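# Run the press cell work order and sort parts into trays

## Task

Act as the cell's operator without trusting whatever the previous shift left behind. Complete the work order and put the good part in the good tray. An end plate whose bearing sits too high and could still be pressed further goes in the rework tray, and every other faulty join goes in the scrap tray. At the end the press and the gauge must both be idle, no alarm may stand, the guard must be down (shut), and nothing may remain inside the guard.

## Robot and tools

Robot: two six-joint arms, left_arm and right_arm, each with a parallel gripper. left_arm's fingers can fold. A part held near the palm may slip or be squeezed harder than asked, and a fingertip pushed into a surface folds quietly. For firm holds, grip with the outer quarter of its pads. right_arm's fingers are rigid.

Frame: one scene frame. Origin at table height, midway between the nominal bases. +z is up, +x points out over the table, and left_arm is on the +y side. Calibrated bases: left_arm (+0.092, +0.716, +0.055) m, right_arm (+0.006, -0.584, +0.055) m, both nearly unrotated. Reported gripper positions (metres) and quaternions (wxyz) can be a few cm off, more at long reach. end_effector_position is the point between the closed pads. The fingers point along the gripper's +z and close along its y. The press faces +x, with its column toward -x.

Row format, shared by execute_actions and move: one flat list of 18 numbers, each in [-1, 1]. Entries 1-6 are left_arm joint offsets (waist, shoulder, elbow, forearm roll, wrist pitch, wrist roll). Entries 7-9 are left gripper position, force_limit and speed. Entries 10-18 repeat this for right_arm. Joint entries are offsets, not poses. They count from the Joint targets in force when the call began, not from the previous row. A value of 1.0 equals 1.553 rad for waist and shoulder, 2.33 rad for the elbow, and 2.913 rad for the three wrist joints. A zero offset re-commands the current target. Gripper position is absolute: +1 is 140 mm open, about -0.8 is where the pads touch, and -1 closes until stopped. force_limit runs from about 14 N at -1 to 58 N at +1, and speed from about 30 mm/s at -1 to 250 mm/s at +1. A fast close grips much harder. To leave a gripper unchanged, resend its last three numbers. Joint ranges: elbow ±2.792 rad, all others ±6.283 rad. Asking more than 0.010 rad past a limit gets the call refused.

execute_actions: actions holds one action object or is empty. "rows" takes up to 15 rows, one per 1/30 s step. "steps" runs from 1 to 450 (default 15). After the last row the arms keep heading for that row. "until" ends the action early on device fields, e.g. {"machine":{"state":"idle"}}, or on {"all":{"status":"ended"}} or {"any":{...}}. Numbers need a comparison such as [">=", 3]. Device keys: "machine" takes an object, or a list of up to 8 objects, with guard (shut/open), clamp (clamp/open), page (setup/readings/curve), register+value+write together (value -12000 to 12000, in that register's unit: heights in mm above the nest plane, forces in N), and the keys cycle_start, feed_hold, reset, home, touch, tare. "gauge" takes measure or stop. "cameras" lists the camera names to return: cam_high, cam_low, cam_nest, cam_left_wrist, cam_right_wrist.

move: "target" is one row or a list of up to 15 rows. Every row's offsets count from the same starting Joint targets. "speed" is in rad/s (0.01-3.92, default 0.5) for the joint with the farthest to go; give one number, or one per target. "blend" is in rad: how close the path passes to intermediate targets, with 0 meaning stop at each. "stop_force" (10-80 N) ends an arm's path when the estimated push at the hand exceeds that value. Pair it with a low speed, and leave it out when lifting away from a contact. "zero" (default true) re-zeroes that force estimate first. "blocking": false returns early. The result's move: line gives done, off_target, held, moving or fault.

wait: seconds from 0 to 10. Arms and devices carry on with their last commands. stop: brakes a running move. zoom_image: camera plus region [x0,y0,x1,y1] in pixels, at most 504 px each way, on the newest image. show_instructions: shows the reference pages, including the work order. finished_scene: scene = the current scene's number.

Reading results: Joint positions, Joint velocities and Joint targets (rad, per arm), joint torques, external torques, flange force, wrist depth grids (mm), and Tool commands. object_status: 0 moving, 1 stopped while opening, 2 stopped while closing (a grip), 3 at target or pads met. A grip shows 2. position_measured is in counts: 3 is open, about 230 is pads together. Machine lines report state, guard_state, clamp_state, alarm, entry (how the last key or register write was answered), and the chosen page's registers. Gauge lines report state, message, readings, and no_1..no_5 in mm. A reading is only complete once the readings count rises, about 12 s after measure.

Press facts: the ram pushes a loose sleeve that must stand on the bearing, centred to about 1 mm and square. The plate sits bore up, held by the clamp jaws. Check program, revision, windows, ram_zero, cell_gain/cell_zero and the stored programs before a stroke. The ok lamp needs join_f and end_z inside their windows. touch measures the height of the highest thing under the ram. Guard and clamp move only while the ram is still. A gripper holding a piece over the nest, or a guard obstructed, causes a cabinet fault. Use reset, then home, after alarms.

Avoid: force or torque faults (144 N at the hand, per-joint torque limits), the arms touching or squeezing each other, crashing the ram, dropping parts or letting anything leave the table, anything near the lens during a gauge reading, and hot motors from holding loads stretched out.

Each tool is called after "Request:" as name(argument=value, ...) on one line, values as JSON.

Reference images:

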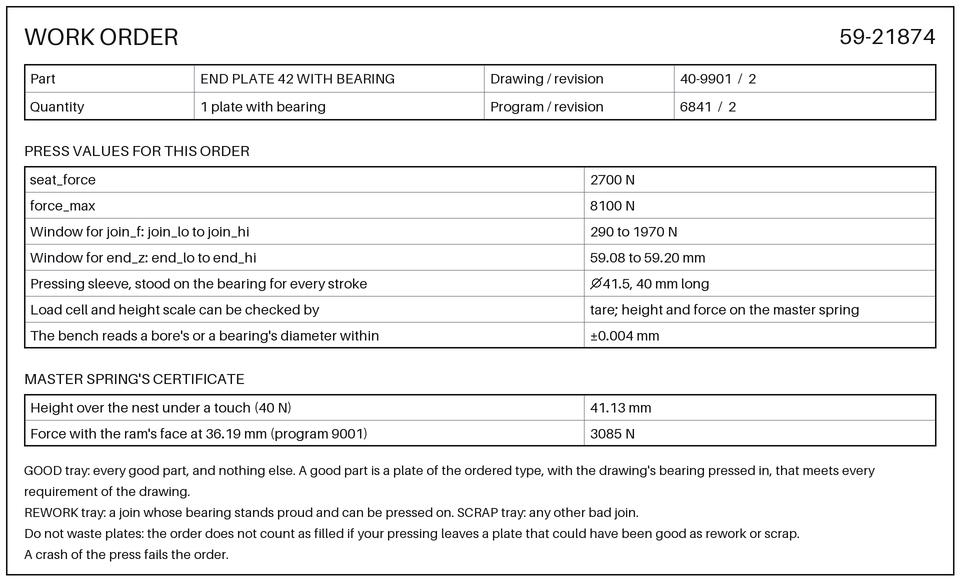

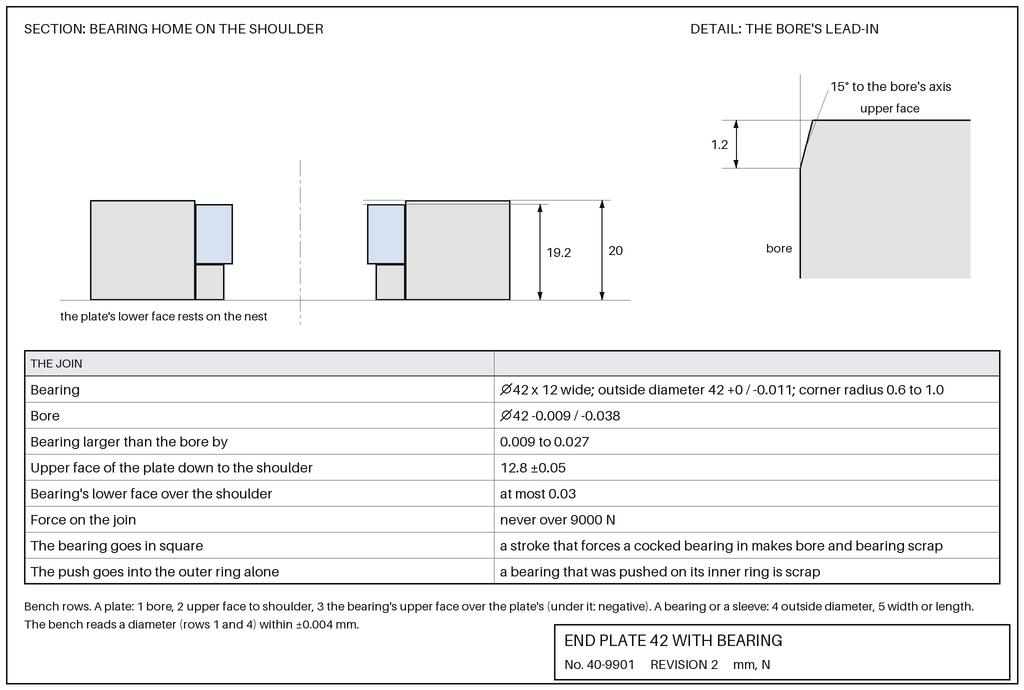

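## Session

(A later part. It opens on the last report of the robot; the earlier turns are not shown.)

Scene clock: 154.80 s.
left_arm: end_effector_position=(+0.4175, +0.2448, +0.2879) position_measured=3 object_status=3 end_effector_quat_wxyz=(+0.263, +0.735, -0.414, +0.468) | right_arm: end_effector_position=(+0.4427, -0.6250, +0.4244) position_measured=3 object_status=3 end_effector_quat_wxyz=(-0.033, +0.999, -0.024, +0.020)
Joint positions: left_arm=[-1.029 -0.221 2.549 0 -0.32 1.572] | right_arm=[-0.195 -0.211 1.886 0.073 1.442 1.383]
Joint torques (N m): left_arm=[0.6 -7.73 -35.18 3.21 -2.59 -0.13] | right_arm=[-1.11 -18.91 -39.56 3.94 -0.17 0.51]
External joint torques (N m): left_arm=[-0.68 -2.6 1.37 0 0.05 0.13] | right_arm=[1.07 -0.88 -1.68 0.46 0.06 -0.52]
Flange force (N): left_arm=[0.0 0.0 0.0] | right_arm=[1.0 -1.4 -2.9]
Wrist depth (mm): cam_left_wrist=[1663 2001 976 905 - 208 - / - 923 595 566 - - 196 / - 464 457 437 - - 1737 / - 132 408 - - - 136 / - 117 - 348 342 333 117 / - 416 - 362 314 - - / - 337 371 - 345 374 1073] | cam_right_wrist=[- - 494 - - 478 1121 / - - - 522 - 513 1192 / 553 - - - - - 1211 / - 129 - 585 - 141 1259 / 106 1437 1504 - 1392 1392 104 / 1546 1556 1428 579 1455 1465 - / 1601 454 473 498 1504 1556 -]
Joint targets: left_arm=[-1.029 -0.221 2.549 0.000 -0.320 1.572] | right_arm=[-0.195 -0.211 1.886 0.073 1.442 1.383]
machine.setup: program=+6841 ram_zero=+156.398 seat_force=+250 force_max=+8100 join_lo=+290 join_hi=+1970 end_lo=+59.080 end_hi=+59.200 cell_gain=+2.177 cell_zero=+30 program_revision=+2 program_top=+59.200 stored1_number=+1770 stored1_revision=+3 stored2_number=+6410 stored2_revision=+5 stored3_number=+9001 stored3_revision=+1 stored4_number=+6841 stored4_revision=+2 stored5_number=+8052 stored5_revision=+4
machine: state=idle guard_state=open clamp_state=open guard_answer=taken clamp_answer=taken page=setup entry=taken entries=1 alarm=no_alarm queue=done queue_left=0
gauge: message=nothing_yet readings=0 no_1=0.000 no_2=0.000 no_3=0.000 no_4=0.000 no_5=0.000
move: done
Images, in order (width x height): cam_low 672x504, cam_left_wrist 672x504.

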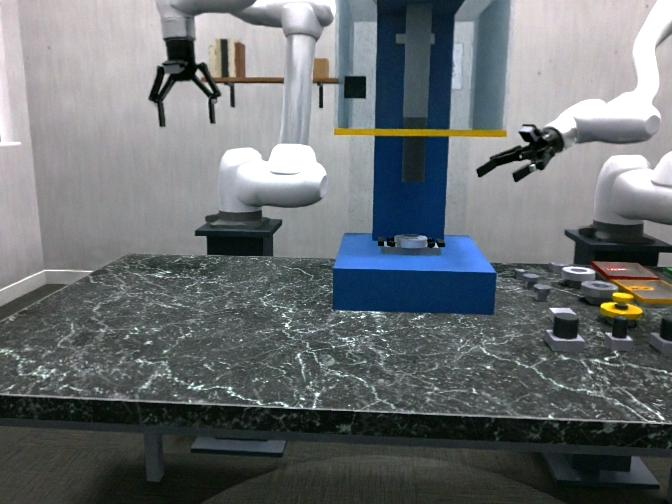

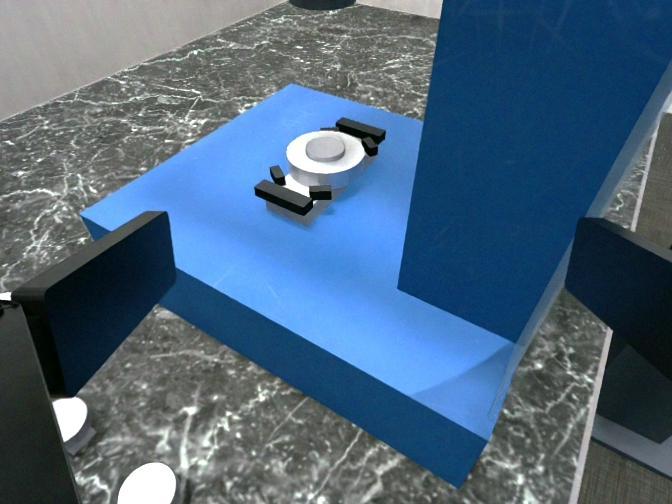

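Request:
move(target=[0.0172,0.3407,-0.1033,0,-0.0993,0,1,1,1,0,0,0,0,0,0,1,1,1], speed=0.3, cameras=["cam_left_wrist","cam_low","cam_nest","cam_high"])

Scene clock: 182.27 s.
left_arm: end_effector_position=(+0.4659, +0.1788, +0.2584) position_measured=3 object_status=3 end_effector_quat_wxyz=(+0.260, +0.737, -0.410, +0.469) | right_arm: end_effector_position=(+0.4427, -0.6250, +0.4244) position_measured=3 object_status=3 end_effector_quat_wxyz=(-0.033, +0.999, -0.024, +0.020)
Joint positions: left_arm=[-1.018 -0.011 2.455 0 -0.435 1.572] | right_arm=[-0.195 -0.211 1.886 0.073 1.442 1.383]
Joint torques (N m): left_arm=[-11.67 -26.31 -51.44 2.84 -7.6 -1.79] | right_arm=[-1.01 -19.1 -39.79 3.94 -0.18 0.52]
External joint torques (N m): left_arm=[11.61 -2.47 21.34 -0.01 5.07 1.79] | right_arm=[0.95 -0.74 -1.6 0.48 0.06 -0.52]
External joint torques when the fault began: left_arm=[11.09 -16.93 22.43 -0.02 2.55 1.04]
Flange force (N): left_arm=[0.0 0.0 0.0] | right_arm=[1.1 -1.1 -2.7]
Flange force when the fault began (N): left_arm=[0.0 0.0 0.0]
Wrist depth (mm): cam_left_wrist=[- - - - - - 135 / 703 733 - 521 - - 144 / - 443 443 377 436 - - / - 130 366 353 362 - 136 / - 314 311 313 306 - 117 / - 375 308 276 276 267 - / - - 338 271 252 245 -] | cam_right_wrist=[- - - 522 466 473 1126 / - - 521 526 507 - 1138 / - - 541 - - - 1218 / - 128 - - - 150 1273 / 106 1428 1418 1099 1350 1392 104 / 1590 1535 1624 565 - 1455 - / 1624 453 470 495 1514 1578 -]
Joint targets: left_arm=[-1.018 -0.011 2.455 0.000 -0.435 1.572] | right_arm=[-0.195 -0.211 1.886 0.073 1.442 1.383]
Tool commands: left_gripper/position=+1.0 left_gripper/force_limit=+1.0 left_gripper/speed=+1.0 right_gripper/position=+1.0 right_gripper/force_limit=+1.0 right_gripper/speed=+1.0
FORCE FAULT: contact force on the left arm reached its limit, and that arm stopped for 10 seconds. The contact can be on any part of that arm, not only on its tool. That arm's remaining commands of this call were not run. That arm's target is now where it stood when the stop ended, not its last command. That arm accepts commands again.
machine.setup: program=+6841 ram_zero=+156.398 seat_force=+250 force_max=+8100 join_lo=+290 join_hi=+1970 end_lo=+59.080 end_hi=+59.200 cell_gain=+2.177 cell_zero=+30 program_revision=+2 program_top=+59.200 stored1_number=+1770 stored1_revision=+3 stored2_number=+6410 stored2_revision=+5 stored3_number=+9001 stored3_revision=+1 stored4_number=+6841 stored4_revision=+2 stored5_number=+8052 stored5_revision=+4
machine: state=idle guard_state=open clamp_state=open guard_answer=taken clamp_answer=taken page=setup entry=taken entries=1 alarm=no_alarm queue=done queue_left=0
gauge: message=nothing_yet readings=0 no_1=0.000 no_2=0.000 no_3=0.000 no_4=0.000 no_5=0.000
move: fault (left_arm); left_arm: the shoulder is farthest, 0.319 rad from its target
Images, in order (width x height): cam_high 672x504, cam_low 672x504, cam_nest 672x504, cam_left_wrist 672x504.

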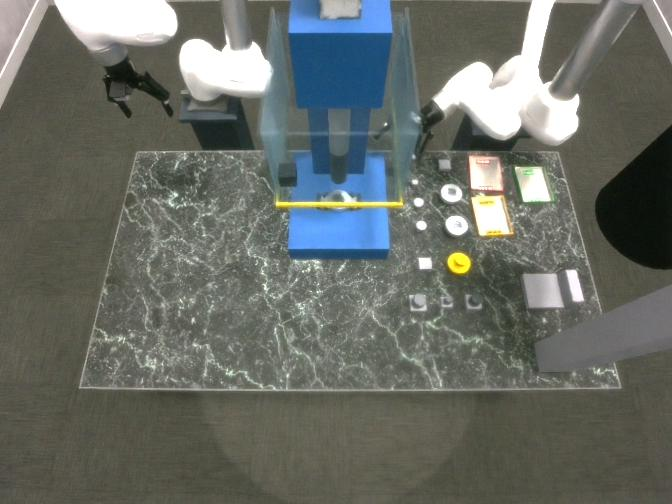

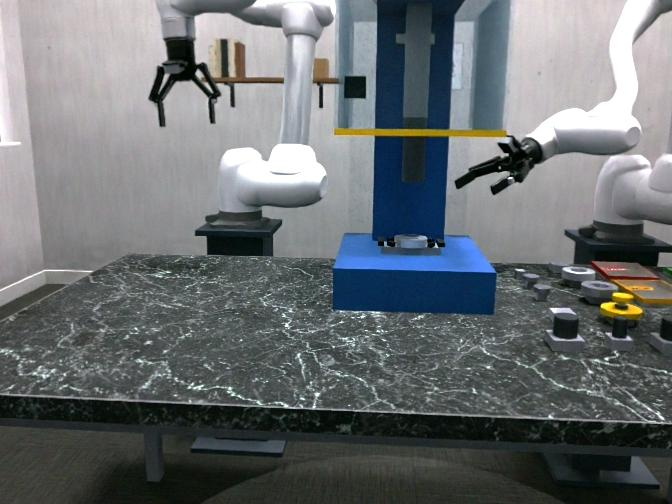

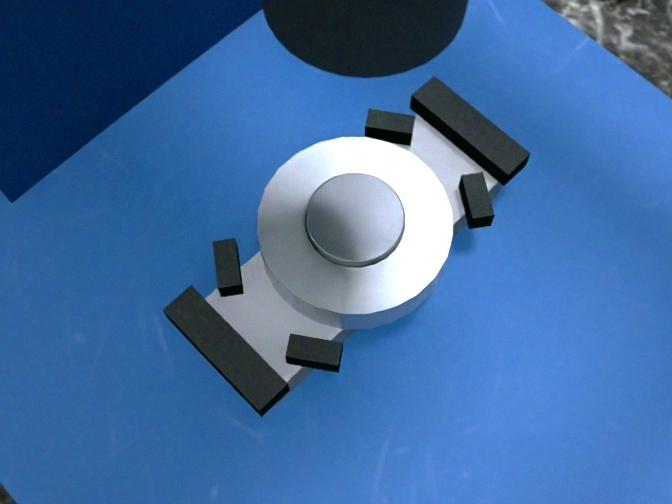

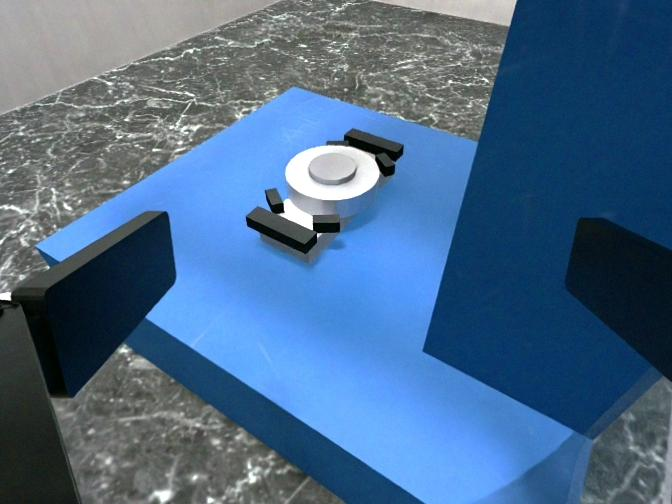

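Request:
move(target=[[-0.0071,-0.1352,0.0403,0,0.0395,0,1,1,1,0,0,0,0,0,0,1,1,1],[0.3648,0.1977,-0.1331,0.5279,-0.1793,-0.2720,1,1,1,0,0,0,0,0,0,1,1,1]], speed=[0.3,0.6], blend=[0.08,0], cameras=["cam_left_wrist","cam_low","cam_high"])

Scene clock: 213.20 s.
left_arm: end_effector_position=(+0.5944, +0.2109, +0.2331) position_measured=3 object_status=3 end_effector_quat_wxyz=(+0.380, +0.596, -0.597, +0.380) | right_arm: end_effector_position=(+0.4427, -0.6250, +0.4244) position_measured=3 object_status=3 end_effector_quat_wxyz=(-0.033, +0.999, -0.024, +0.020)
Joint positions: left_arm=[-0.452 0.296 2.145 1.538 -0.957 0.78] | right_arm=[-0.195 -0.211 1.886 0.073 1.442 1.383]
Joint torques (N m): left_arm=[0.14 -57.62 -33.29 -1.2 -1.8 -0.14] | right_arm=[-1.56 -19.01 -39.78 3.94 -0.15 0.47]
External joint torques (N m): left_arm=[-0.17 -5.38 1.16 -0.18 0.02 0.14] | right_arm=[1.52 -0.93 -1.66 0.48 0.03 -0.48]
Flange force (N): left_arm=[4.8 8.6 -5.4] | right_arm=[1.1 -2.5 -2.7]
Wrist depth (mm): cam_left_wrist=[- 952 - 885 885 - 201 / - 630 470 414 501 339 230 / - 534 404 338 380 335 259 / - 132 352 310 329 330 136 / - 269 284 284 284 285 118 / - 270 265 267 265 264 262 / - 325 - 313 311 310 309] | cam_right_wrist=[- 516 - - 499 489 1132 / - 526 - 547 - - 1167 / - - 534 - - 526 1238 / - 135 - - - 141 1252 / 106 1455 1437 - 1446 1410 104 / 1578 1546 1525 576 1259 1455 - / 1636 459 469 498 1504 1546 -]
Joint targets: left_arm=[-0.452 0.296 2.145 1.538 -0.957 0.780] | right_arm=[-0.195 -0.211 1.886 0.073 1.442 1.383]
machine.setup: program=+6841 ram_zero=+156.398 seat_force=+250 force_max=+8100 join_lo=+290 join_hi=+1970 end_lo=+59.080 end_hi=+59.200 cell_gain=+2.177 cell_zero=+30 program_revision=+2 program_top=+59.200 stored1_number=+1770 stored1_revision=+3 stored2_number=+6410 stored2_revision=+5 stored3_number=+9001 stored3_revision=+1 stored4_number=+6841 stored4_revision=+2 stored5_number=+8052 stored5_revision=+4
machine: state=idle guard_state=open clamp_state=open guard_answer=taken clamp_answer=taken page=setup entry=taken entries=1 alarm=no_alarm queue=done queue_left=0
gauge: message=nothing_yet readings=0 no_1=0.000 no_2=0.000 no_3=0.000 no_4=0.000 no_5=0.000
move: done
Images, in order (width x height): cam_high 672x504, cam_low 672x504, cam_left_wrist 672x504.

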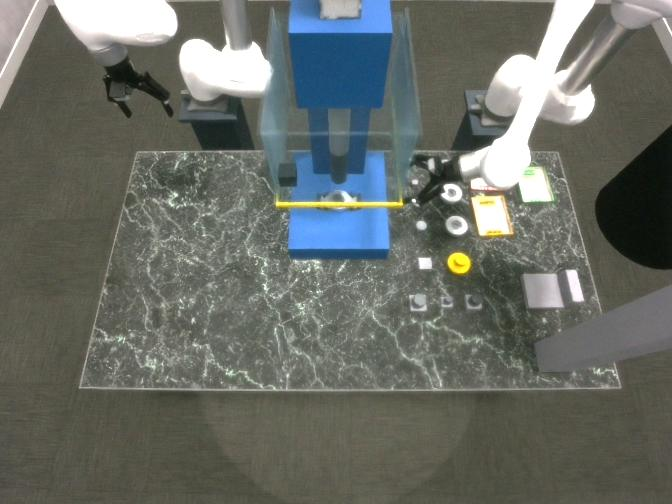

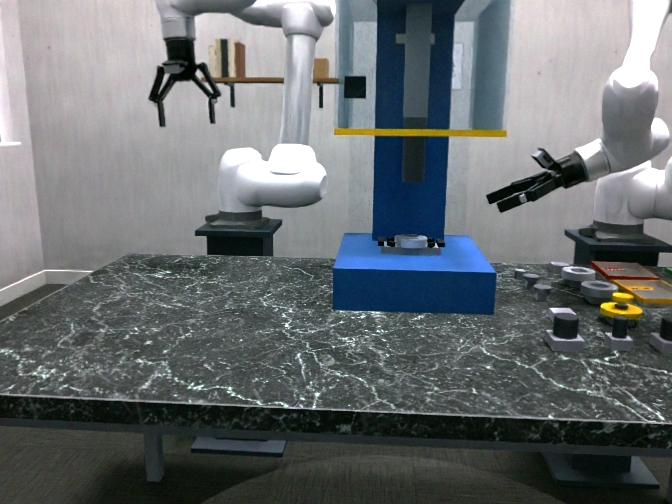

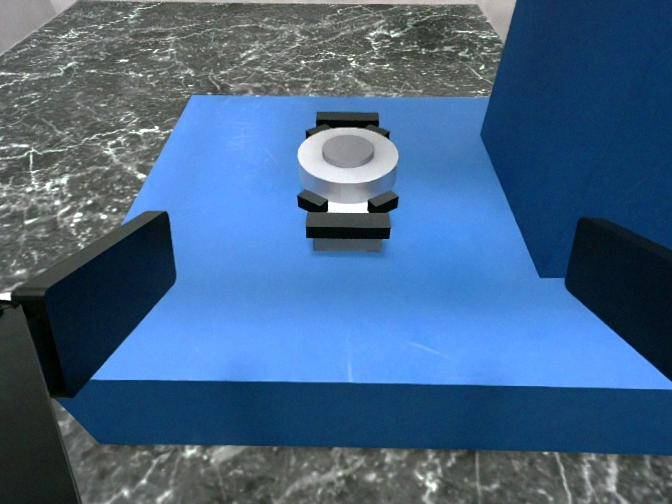

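Request:
move(target=[-0.1198,0.1039,-0.0391,-0.0737,0.0358,0.0372,1,1,1,0,0,0,0,0,0,1,1,1], speed=0.2, cameras=["cam_left_wrist","cam_low","cam_nest"])

Scene clock: 225.33 s.
left_arm: end_effector_position=(+0.5983, +0.0845, +0.1722) position_measured=3 object_status=3 end_effector_quat_wxyz=(+0.380, +0.597, -0.596, +0.380) | right_arm: end_effector_position=(+0.4427, -0.6250, +0.4244) position_measured=3 object_status=3 end_effector_quat_wxyz=(-0.033, +0.999, -0.024, +0.020)
Joint positions: left_arm=[-0.638 0.457 2.053 1.323 -0.853 0.888] | right_arm=[-0.195 -0.211 1.886 0.073 1.442 1.383]
Joint torques (N m): left_arm=[0.41 -69.83 -31.56 -0.32 -2 -0.08] | right_arm=[-1.39 -19.06 -39.61 3.93 -0.22 0.51]
External joint torques (N m): left_arm=[-0.52 -6.94 1.39 -0.24 0.04 0.08] | right_arm=[1.35 -0.94 -1.93 0.5 0.09 -0.51]
Flange force (N): left_arm=[6.3 9.5 -8.1] | right_arm=[1.4 -2.0 -3.3]
Wrist depth (mm): cam_left_wrist=[722 782 - 703 769 755 221 / 596 350 364 368 348 364 220 / 429 294 295 219 260 282 236 / 264 132 245 204 231 246 129 / - 200 211 177 201 212 117 / 182 185 185 185 186 186 182 / - 165 166 165 166 166 170] | cam_right_wrist=[- - - - - 489 1126 / - - 529 512 - - 1192 / - - - 524 - 540 1205 / 520 127 582 - - 150 1296 / 106 129 1465 - 1367 1375 104 / 1535 1525 1556 594 1474 1428 - / 1636 456 472 493 1504 1578 -]
Joint targets: left_arm=[-0.638 0.458 2.053 1.323 -0.853 0.888] | right_arm=[-0.195 -0.211 1.886 0.073 1.442 1.383]
machine.setup: program=+6841 ram_zero=+156.398 seat_force=+250 force_max=+8100 join_lo=+290 join_hi=+1970 end_lo=+59.080 end_hi=+59.200 cell_gain=+2.177 cell_zero=+30 program_revision=+2 program_top=+59.200 stored1_number=+1770 stored1_revision=+3 stored2_number=+6410 stored2_revision=+5 stored3_number=+9001 stored3_revision=+1 stored4_number=+6841 stored4_revision=+2 stored5_number=+8052 stored5_revision=+4
machine: state=idle guard_state=open clamp_state=open guard_answer=taken clamp_answer=taken page=setup entry=taken entries=1 alarm=no_alarm queue=done queue_left=0
gauge: message=nothing_yet readings=0 no_1=0.000 no_2=0.000 no_3=0.000 no_4=0.000 no_5=0.000
move: done
Images, in order (width x height): cam_low 672x504, cam_nest 672x504, cam_left_wrist 672x504.

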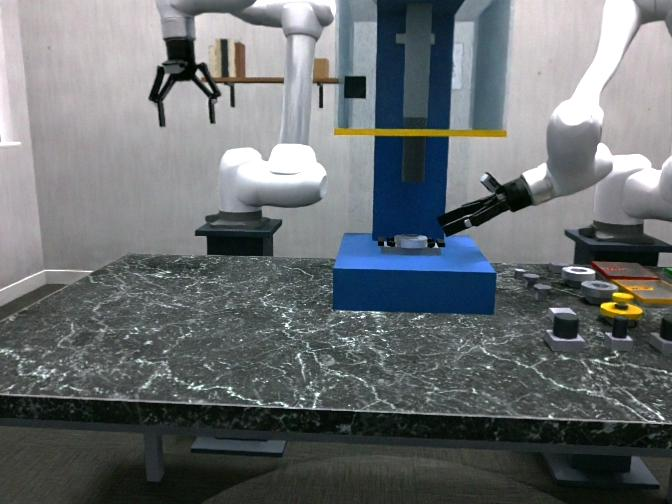

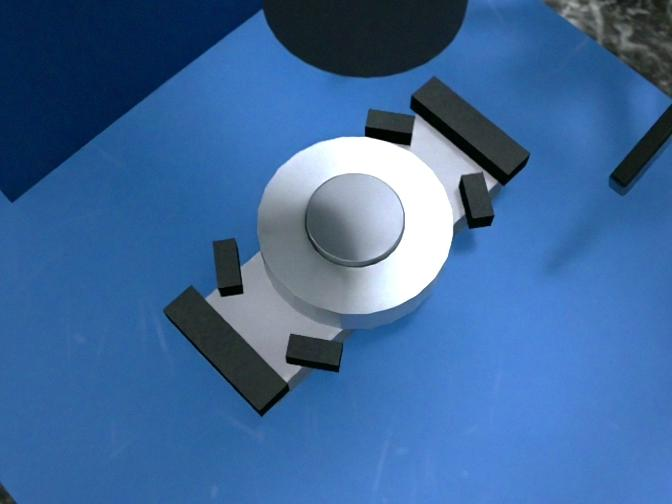

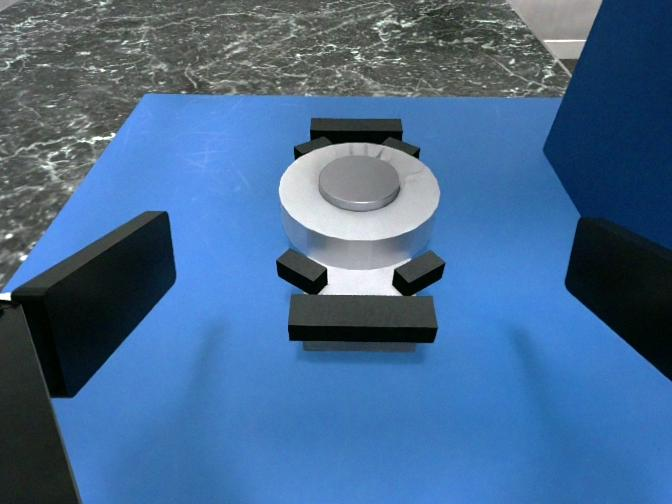

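Request:
move(target=[-0.0586,0.0641,-0.0325,-0.0374,0.0149,0.0179,1,1,1,0,0,0,0,0,0,1,1,1], speed=0.1, cameras=["cam_left_wrist","cam_low","cam_nest"])

Scene clock: 240.27 s.
left_arm: end_effector_position=(+0.5984, +0.0113, +0.1344) position_measured=3 object_status=3 end_effector_quat_wxyz=(+0.380, +0.597, -0.596, +0.380) | right_arm: end_effector_position=(+0.4427, -0.6250, +0.4244) position_measured=3 object_status=3 end_effector_quat_wxyz=(-0.033, +0.999, -0.024, +0.020)
Joint positions: left_arm=[-0.729 0.557 1.978 1.214 -0.809 0.94] | right_arm=[-0.195 -0.211 1.886 0.073 1.442 1.383]
Joint torques (N m): left_arm=[0.59 -78.47 -30.8 0.07 -2.09 -0.13] | right_arm=[-0.88 -18.62 -39.61 3.91 -0.18 0.5]
External joint torques (N m): left_arm=[-0.64 -6.75 1.3 -0.27 0.05 0.13] | right_arm=[0.84 -1.27 -1.81 0.51 0.05 -0.51]
Flange force (N): left_arm=[5.9 8.7 -8.2] | right_arm=[0.4 -0.9 -3.2]
Wrist depth (mm): cam_left_wrist=[637 - - - - - - / - 286 272 208 274 274 275 / 231 230 232 165 165 231 223 / 207 132 181 135 134 194 136 / - 157 166 125 126 167 117 / 142 146 142 122 122 143 143 / - 130 124 - 101 127 131] | cam_right_wrist=[- 522 531 - - - 1115 / 560 481 - - - - 1161 / - - - - - 544 1211 / - 148 - - 569 139 1296 / 106 1428 1392 - 1367 1418 104 / - 1504 1546 579 1455 1410 - / - 447 467 499 1578 1567 -]
Joint targets: left_arm=[-0.729 0.557 1.978 1.214 -0.809 0.940] | right_arm=[-0.195 -0.211 1.886 0.073 1.442 1.383]
machine.setup: program=+6841 ram_zero=+156.398 seat_force=+250 force_max=+8100 join_lo=+290 join_hi=+1970 end_lo=+59.080 end_hi=+59.200 cell_gain=+2.177 cell_zero=+30 program_revision=+2 program_top=+59.200 stored1_number=+1770 stored1_revision=+3 stored2_number=+6410 stored2_revision=+5 stored3_number=+9001 stored3_revision=+1 stored4_number=+6841 stored4_revision=+2 stored5_number=+8052 stored5_revision=+4
machine: state=idle guard_state=open clamp_state=open guard_answer=taken clamp_answer=taken page=setup entry=taken entries=1 alarm=no_alarm queue=done queue_left=0
gauge: message=nothing_yet readings=0 no_1=0.000 no_2=0.000 no_3=0.000 no_4=0.000 no_5=0.000
move: done
Images, in order (width x height): cam_low 672x504, cam_nest 672x504, cam_left_wrist 672x504.

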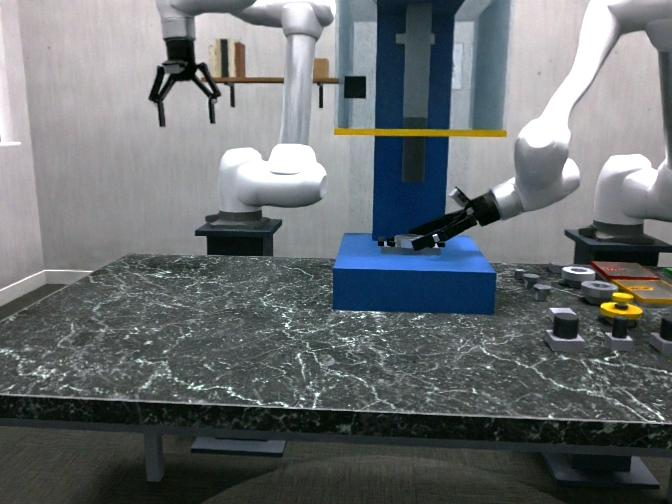

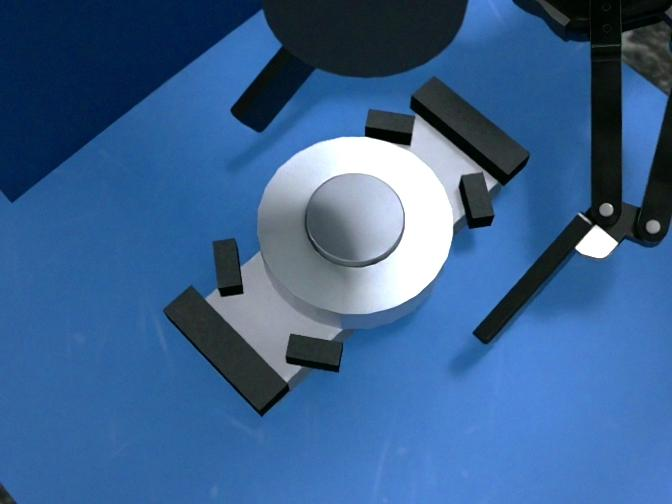

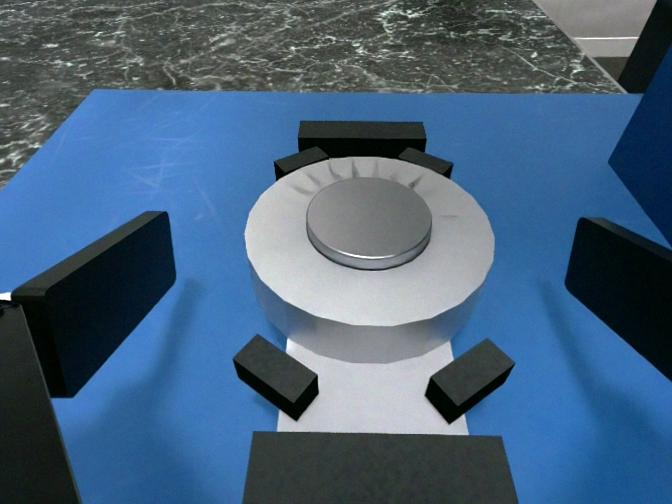

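Request:
execute_actions(actions=[{"rows":[[0,0,0,0,0,0,-1,0,-1,0,0,0,0,0,0,1,1,1]],"steps":110}], cameras=["cam_left_wrist","cam_nest"])

Scene clock: 250.43 s.
left_arm: end_effector_position=(+0.5984, +0.0113, +0.1343) position_measured=105 object_status=2 end_effector_quat_wxyz=(+0.380, +0.597, -0.596, +0.380) | right_arm: end_effector_position=(+0.4427, -0.6250, +0.4244) position_measured=3 object_status=3 end_effector_quat_wxyz=(-0.033, +0.999, -0.024, +0.020)
Joint positions: left_arm=[-0.729 0.557 1.978 1.214 -0.809 0.94] | right_arm=[-0.195 -0.211 1.886 0.073 1.442 1.383]
Joint torques (N m): left_arm=[-5.64 -72.14 -25.25 1.94 -1.77 -0.27] | right_arm=[-1.05 -19.18 -39.63 3.98 -0.17 0.52]
External joint torques (N m): left_arm=[5.52 -12.87 -4.13 -2.15 -0.3 0.26] | right_arm=[1.02 -0.72 -1.64 0.43 0.06 -0.52]
Flange force (N): left_arm=[10.6 1.9 -14.1] | right_arm=[1.2 -1.2 -2.8]
Wrist depth (mm): cam_left_wrist=[642 637 - - - - 2880 / 547 287 274 208 264 274 220 / - 232 232 165 165 232 223 / 200 193 133 135 134 138 194 / - 91 120 126 126 119 76 / - - 139 122 122 139 - / - - - - - 104 -] | cam_right_wrist=[516 - - - - - 1167 / - - - - - 498 1180 / - - 530 - - 530 1245 / 532 137 - - - 141 - / 106 1465 1401 - 1410 1383 104 / 1567 1546 1484 581 - - - / 1601 456 476 498 1612 1556 -]
Joint targets: left_arm=[-0.729 0.557 1.978 1.214 -0.809 0.940] | right_arm=[-0.195 -0.211 1.886 0.073 1.442 1.383]
machine.setup: program=+6841 ram_zero=+156.398 seat_force=+250 force_max=+8100 join_lo=+290 join_hi=+1970 end_lo=+59.080 end_hi=+59.200 cell_gain=+2.177 cell_zero=+30 program_revision=+2 program_top=+59.200 stored1_number=+1770 stored1_revision=+3 stored2_number=+6410 stored2_revision=+5 stored3_number=+9001 stored3_revision=+1 stored4_number=+6841 stored4_revision=+2 stored5_number=+8052 stored5_revision=+4
machine: state=idle guard_state=open clamp_state=open guard_answer=taken clamp_answer=taken page=setup entry=taken entries=1 alarm=no_alarm queue=done queue_left=0
gauge: message=nothing_yet readings=0 no_1=0.000 no_2=0.000 no_3=0.000 no_4=0.000 no_5=0.000
Images, in order (width x height): cam_nest 672x504, cam_left_wrist 672x504.

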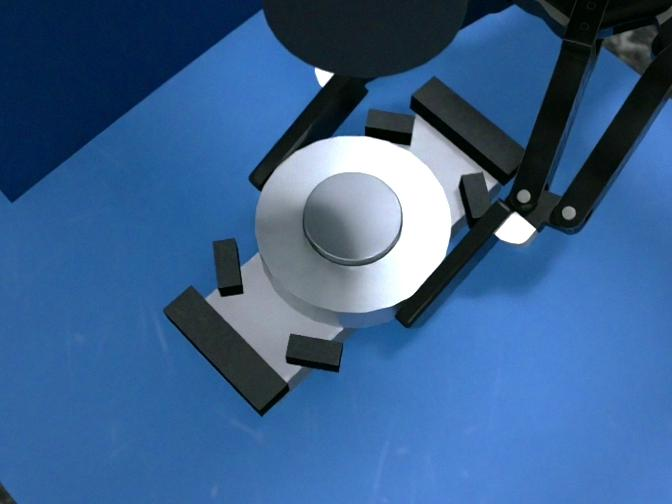

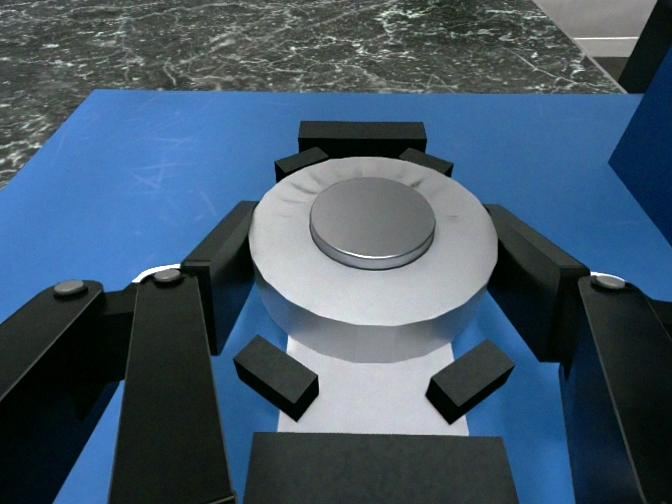

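Request:
move(target=[[0,-0.0319,-0.0039,0.0187,0.0066,-0.0269,-1,0,-1,0,0,0,0,0,0,1,1,1],[0.1889,-0.1912,0.0633,0.1282,-0.0541,-0.0781,-1,0,-1,0,0,0,0,0,0,1,1,1]], speed=[0.1,0.3], blend=[0.02,0], cameras=["cam_left_wrist","cam_nest","cam_low"])

Scene clock: 278.77 s.
left_arm: end_effector_position=(+0.5994, +0.2183, +0.2599) position_measured=105 object_status=2 end_effector_quat_wxyz=(+0.380, +0.596, -0.596, +0.380) | right_arm: end_effector_position=(+0.4427, -0.6250, +0.4244) position_measured=3 object_status=3 end_effector_quat_wxyz=(-0.033, +0.999, -0.024, +0.020)
Joint positions: left_arm=[-0.436 0.26 2.125 1.587 -0.967 0.713] | right_arm=[-0.195 -0.211 1.886 0.073 1.442 1.383]
Joint torques (N m): left_arm=[0.77 -57.33 -36.06 -2.03 -2.3 -0.11] | right_arm=[-0.48 -19.11 -39.62 3.93 -0.18 0.43]
External joint torques (N m): left_arm=[-0.9 -3.15 2.5 0.39 0.63 0.11] | right_arm=[0.45 -0.95 -1.96 0.51 0.05 -0.44]
Flange force (N): left_arm=[2.1 8.9 -2.5] | right_arm=[1.0 -0.1 -3.4]
Wrist depth (mm): cam_left_wrist=[885 - - - - 350 - / 769 711 - 489 - - - / - 587 436 165 166 - - / - 488 133 135 134 129 - / - 90 119 126 126 111 76 / - - 290 289 285 283 - / - - - 333 323 - -] | cam_right_wrist=[514 501 499 487 495 - 1132 / - - - - - - 1180 / - - 553 540 548 - 1238 / - 128 - - 570 142 1288 / 106 1446 1455 907 1367 1418 104 / 1556 1535 1535 581 - 1455 - / 1624 454 465 495 1546 1578 -]
Joint targets: left_arm=[-0.435 0.260 2.125 1.588 -0.967 0.713] | right_arm=[-0.195 -0.211 1.886 0.073 1.442 1.383]
machine.setup: program=+6841 ram_zero=+156.398 seat_force=+250 force_max=+8100 join_lo=+290 join_hi=+1970 end_lo=+59.080 end_hi=+59.200 cell_gain=+2.177 cell_zero=+30 program_revision=+2 program_top=+59.200 stored1_number=+1770 stored1_revision=+3 stored2_number=+6410 stored2_revision=+5 stored3_number=+9001 stored3_revision=+1 stored4_number=+6841 stored4_revision=+2 stored5_number=+8052 stored5_revision=+4
machine: state=idle guard_state=open clamp_state=open guard_answer=taken clamp_answer=taken page=setup entry=taken entries=1 alarm=no_alarm queue=done queue_left=0
gauge: message=nothing_yet readings=0 no_1=0.000 no_2=0.000 no_3=0.000 no_4=0.000 no_5=0.000
move: done
Images, in order (width x height): cam_low 672x504, cam_nest 672x504, cam_left_wrist 672x504.

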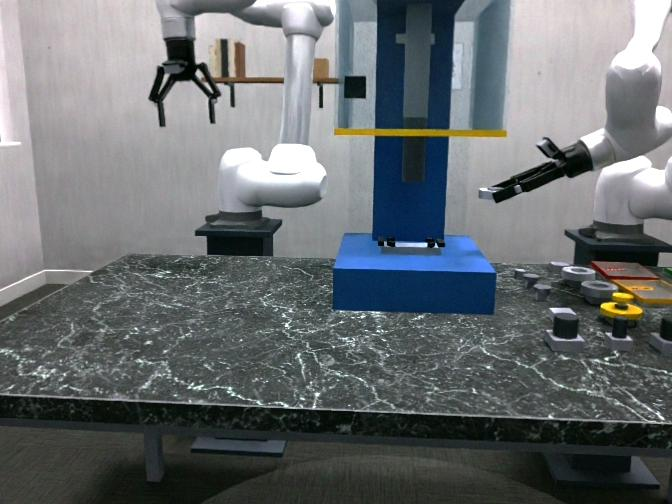

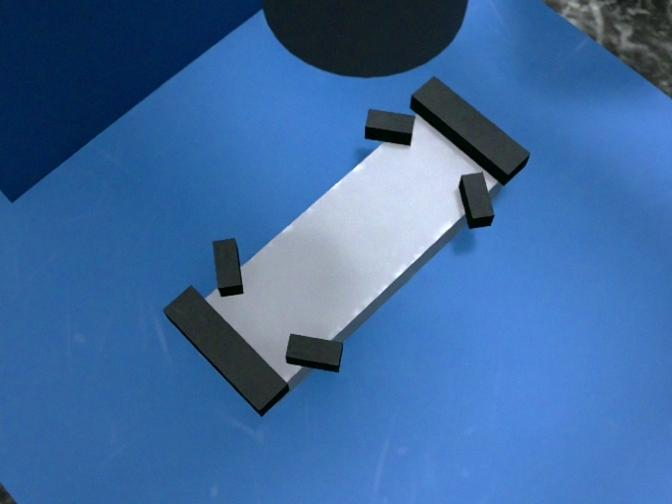

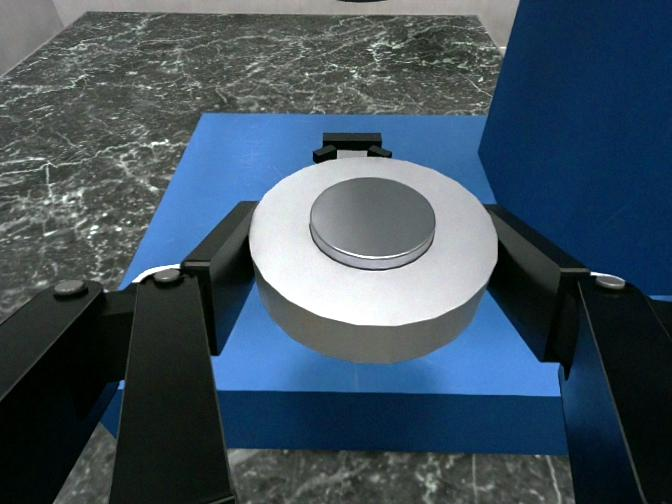

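Request:
move(target=[0.2801,-0.3847,0.1993,-0.5451,0.2479,0.2945,-1,0,-1,0,0,0,0,0,0,1,1,1], speed=0.6, cameras=["cam_left_wrist","cam_high"])

Scene clock: 289.27 s.
left_arm: end_effector_position=(+0.6217, +0.7520, +0.3002) position_measured=105 object_status=2 end_effector_quat_wxyz=(-0.001, +0.843, +0.002, +0.537) | right_arm: end_effector_position=(+0.4427, -0.6250, +0.4244) position_measured=3 object_status=3 end_effector_quat_wxyz=(-0.033, +0.999, -0.024, +0.020)
Joint positions: left_arm=[0 -0.338 2.59 0 -0.245 1.57] | right_arm=[-0.195 -0.211 1.886 0.073 1.442 1.383]
Joint torques (N m): left_arm=[0.2 -0.33 -38.93 3.4 -3.55 -0.1] | right_arm=[-1.02 -18.62 -39.67 3.94 -0.11 0.45]
External joint torques (N m): left_arm=[-0.23 -0.44 3.19 0.01 0.98 0.1] | right_arm=[0.97 -1.29 -1.78 0.49 -0.01 -0.46]
Flange force (N): left_arm=[0.0 0.0 0.0] | right_arm=[0.5 -1.3 -3.0]
Wrist depth (mm): cam_left_wrist=[2001 1640 1618 - 1618 1699 - / 1920 2147 1817 - 1776 - - / 1860 1860 160 165 165 663 637 / 1585 1618 133 136 134 129 556 / - 90 118 125 125 111 76 / - - 424 - - - - / - - 377 373 375 - -] | cam_right_wrist=[- 498 - - 485 472 1121 / - - - - - - 1167 / 567 547 - - - - 1296 / - 127 - - 556 150 1273 / 106 1446 1446 - 1367 1401 104 / 1535 1578 1556 609 1428 1494 - / 1612 455 470 496 559 1590 -]
Joint targets: left_arm=[0.000 -0.338 2.590 0.000 -0.245 1.570] | right_arm=[-0.195 -0.211 1.886 0.073 1.442 1.383]
machine.setup: program=+6841 ram_zero=+156.398 seat_force=+250 force_max=+8100 join_lo=+290 join_hi=+1970 end_lo=+59.080 end_hi=+59.200 cell_gain=+2.177 cell_zero=+30 program_revision=+2 program_top=+59.200 stored1_number=+1770 stored1_revision=+3 stored2_number=+6410 stored2_revision=+5 stored3_number=+9001 stored3_revision=+1 stored4_number=+6841 stored4_revision=+2 stored5_number=+8052 stored5_revision=+4
machine: state=idle guard_state=open clamp_state=open guard_answer=taken clamp_answer=taken page=setup entry=taken entries=1 alarm=no_alarm queue=done queue_left=0
gauge: message=nothing_yet readings=0 no_1=0.000 no_2=0.000 no_3=0.000 no_4=0.000 no_5=0.000
move: done
Images, in order (width x height): cam_high 672x504, cam_left_wrist 672x504.

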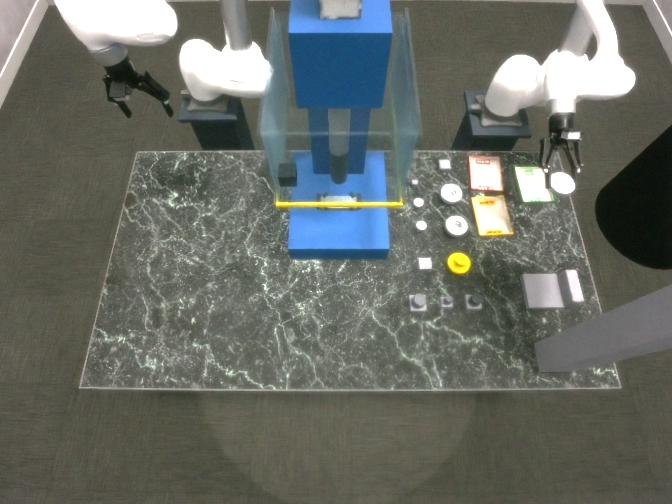

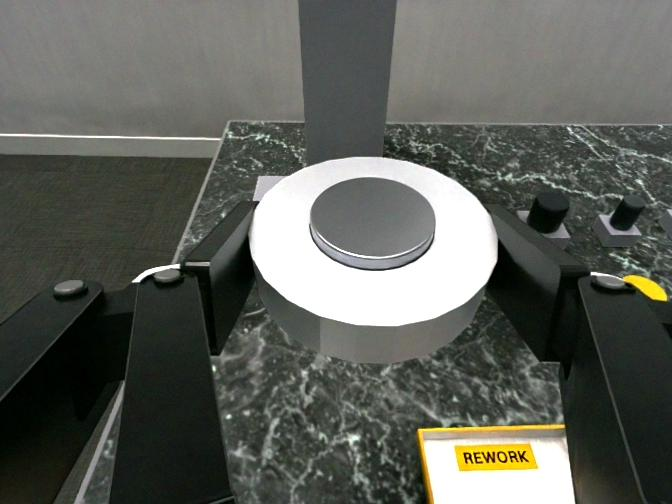

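Request:
move(target=[-0.03,0.4822,-0.1561,0,-0.1322,0,-1,0,-1,0,0,0,0,0,0,1,1,1], speed=0.5, cameras=["cam_left_wrist","cam_high","cam_low"])

Scene clock: 308.20 s.
left_arm: end_effector_position=(+0.9116, +0.7148, +0.1461) position_measured=105 object_status=2 end_effector_quat_wxyz=(+0.012, +0.843, -0.018, +0.537) | right_arm: end_effector_position=(+0.4427, -0.6250, +0.4244) position_measured=3 object_status=3 end_effector_quat_wxyz=(-0.033, +0.999, -0.024, +0.020)
Joint positions: left_arm=[-0.047 0.411 2.226 0 -0.63 1.57] | right_arm=[-0.195 -0.211 1.886 0.073 1.442 1.383]
Joint torques (N m): left_arm=[0.62 -63.1 -26.57 2.21 -3.65 -0.06] | right_arm=[-1.54 -19.08 -39.64 3.99 -0.19 0.52]
External joint torques (N m): left_arm=[-0.65 -2.36 3.47 -0.1 1.09 0.06] | right_arm=[1.51 -0.92 -1.85 0.44 0.06 -0.53]
Flange force (N): left_arm=[1.6 2.2 -9.4] | right_arm=[1.3 -2.4 -3.1]
Wrist depth (mm): cam_left_wrist=[- - - - 1640 1414 1406 / 1544 1458 - - - - - / 1596 - - 173 166 418 - / 364 347 133 135 133 138 - / - 90 134 125 126 111 76 / - - 236 237 262 265 - / - - 212 211 - - -] | cam_right_wrist=[- - - 495 - - 1110 / - - - - - - 1115 / 573 563 562 549 535 513 1231 / - 137 579 579 559 142 1281 / 106 1410 1410 - 1383 1401 104 / 106 1465 1484 558 1410 1474 - / 1624 454 461 498 1535 1535 -]
Joint targets: left_arm=[-0.047 0.412 2.226 0.000 -0.630 1.570] | right_arm=[-0.195 -0.211 1.886 0.073 1.442 1.383]
machine.setup: program=+6841 ram_zero=+156.398 seat_force=+250 force_max=+8100 join_lo=+290 join_hi=+1970 end_lo=+59.080 end_hi=+59.200 cell_gain=+2.177 cell_zero=+30 program_revision=+2 program_top=+59.200 stored1_number=+1770 stored1_revision=+3 stored2_number=+6410 stored2_revision=+5 stored3_number=+9001 stored3_revision=+1 stored4_number=+6841 stored4_revision=+2 stored5_number=+8052 stored5_revision=+4
machine: state=idle guard_state=open clamp_state=open guard_answer=taken clamp_answer=taken page=setup entry=taken entries=1 alarm=no_alarm queue=done queue_left=0
gauge: message=nothing_yet readings=0 no_1=0.000 no_2=0.000 no_3=0.000 no_4=0.000 no_5=0.000
move: done
Images, in order (width x height): cam_high 672x504, cam_low 672x504, cam_left_wrist 672x504.

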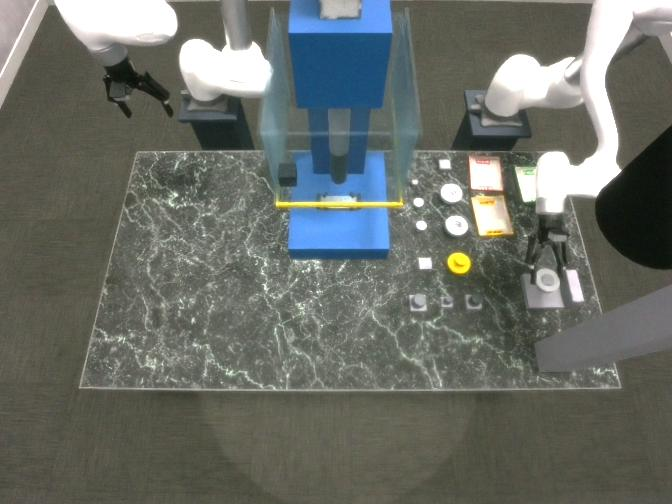

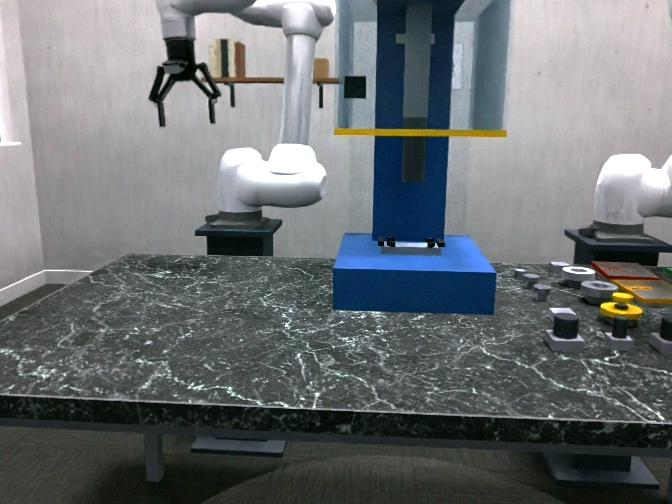

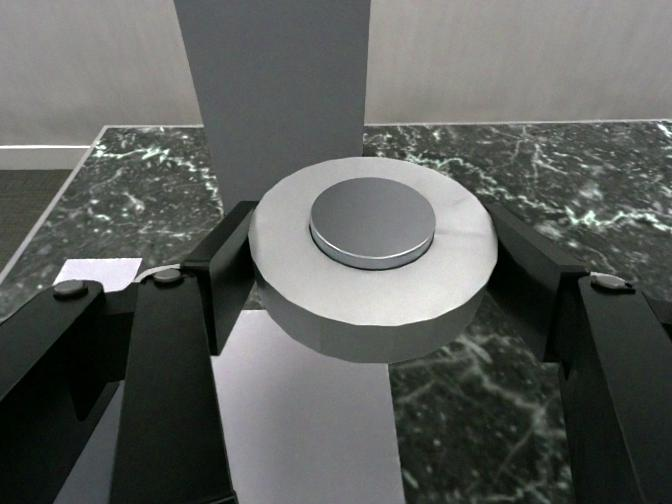

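Request:
move(target=[0.0404,0.0931,0.0098,0,-0.0576,0,-1,0,-1,0,0,0,0,0,0,1,1,1], speed=0.2, cameras=["cam_left_wrist","cam_high"])

Scene clock: 322.03 s.
left_arm: end_effector_position=(+0.9041, +0.7661, +0.0663) position_measured=105 object_status=2 end_effector_quat_wxyz=(-0.005, +0.843, +0.009, +0.537) | right_arm: end_effector_position=(+0.4427, -0.6250, +0.4244) position_measured=3 object_status=3 end_effector_quat_wxyz=(-0.033, +0.999, -0.024, +0.020)
Joint positions: left_arm=[0.016 0.556 2.249 0 -0.798 1.57] | right_arm=[-0.195 -0.211 1.886 0.073 1.442 1.383]
Joint torques (N m): left_arm=[0.48 -68.81 -20.17 1.51 -3.54 -0.09] | right_arm=[-1.17 -19.06 -39.77 3.96 -0.2 0.49]
External joint torques (N m): left_arm=[-0.67 -3.62 3.27 -0.03 0.96 0.09] | right_arm=[1.13 -0.84 -1.66 0.46 0.08 -0.5]
Flange force (N): left_arm=[4.9 2.0 -10.6] | right_arm=[1.1 -1.5 -2.8]
Wrist depth (mm): cam_left_wrist=[1504 1406 1298 - - 1350 1305 / - 177 - - - 322 380 / 1663 149 165 159 158 288 - / 126 131 133 135 134 129 - / - 90 145 125 126 119 75 / - - 153 153 158 150 - / - - 143 143 140 140 -] | cam_right_wrist=[- - - - 485 - 1110 / 541 544 499 - - - 1161 / - - - - - 536 1218 / - 138 - 593 - 150 1259 / 106 1428 1455 - - 1375 104 / 106 1578 1437 582 1418 1590 - / 1546 453 467 497 1514 1535 -]
Joint targets: left_arm=[0.016 0.556 2.249 0.000 -0.798 1.570] | right_arm=[-0.195 -0.211 1.886 0.073 1.442 1.383]
machine.setup: program=+6841 ram_zero=+156.398 seat_force=+250 force_max=+8100 join_lo=+290 join_hi=+1970 end_lo=+59.080 end_hi=+59.200 cell_gain=+2.177 cell_zero=+30 program_revision=+2 program_top=+59.200 stored1_number=+1770 stored1_revision=+3 stored2_number=+6410 stored2_revision=+5 stored3_number=+9001 stored3_revision=+1 stored4_number=+6841 stored4_revision=+2 stored5_number=+8052 stored5_revision=+4
machine: state=idle guard_state=open clamp_state=open guard_answer=taken clamp_answer=taken page=setup entry=taken entries=1 alarm=no_alarm queue=done queue_left=0
gauge: message=nothing_yet readings=0 no_1=0.000 no_2=0.000 no_3=0.000 no_4=0.000 no_5=0.000
move: done
Images, in order (width x height): cam_high 672x504, cam_left_wrist 672x504.

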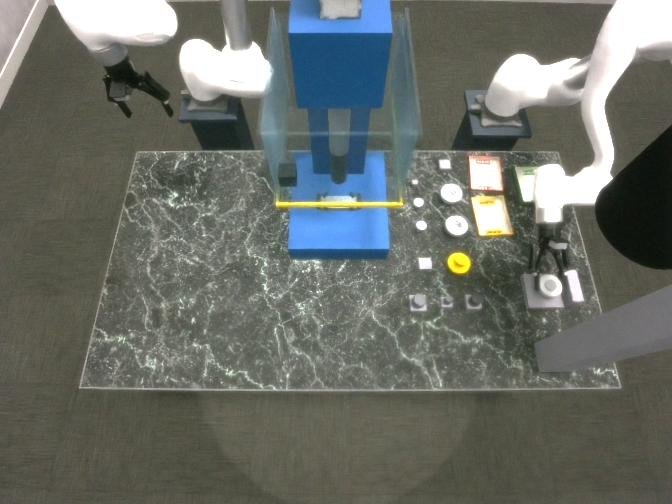

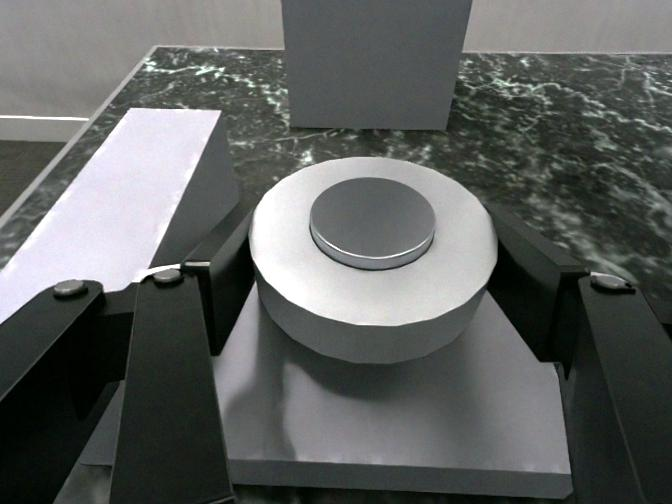

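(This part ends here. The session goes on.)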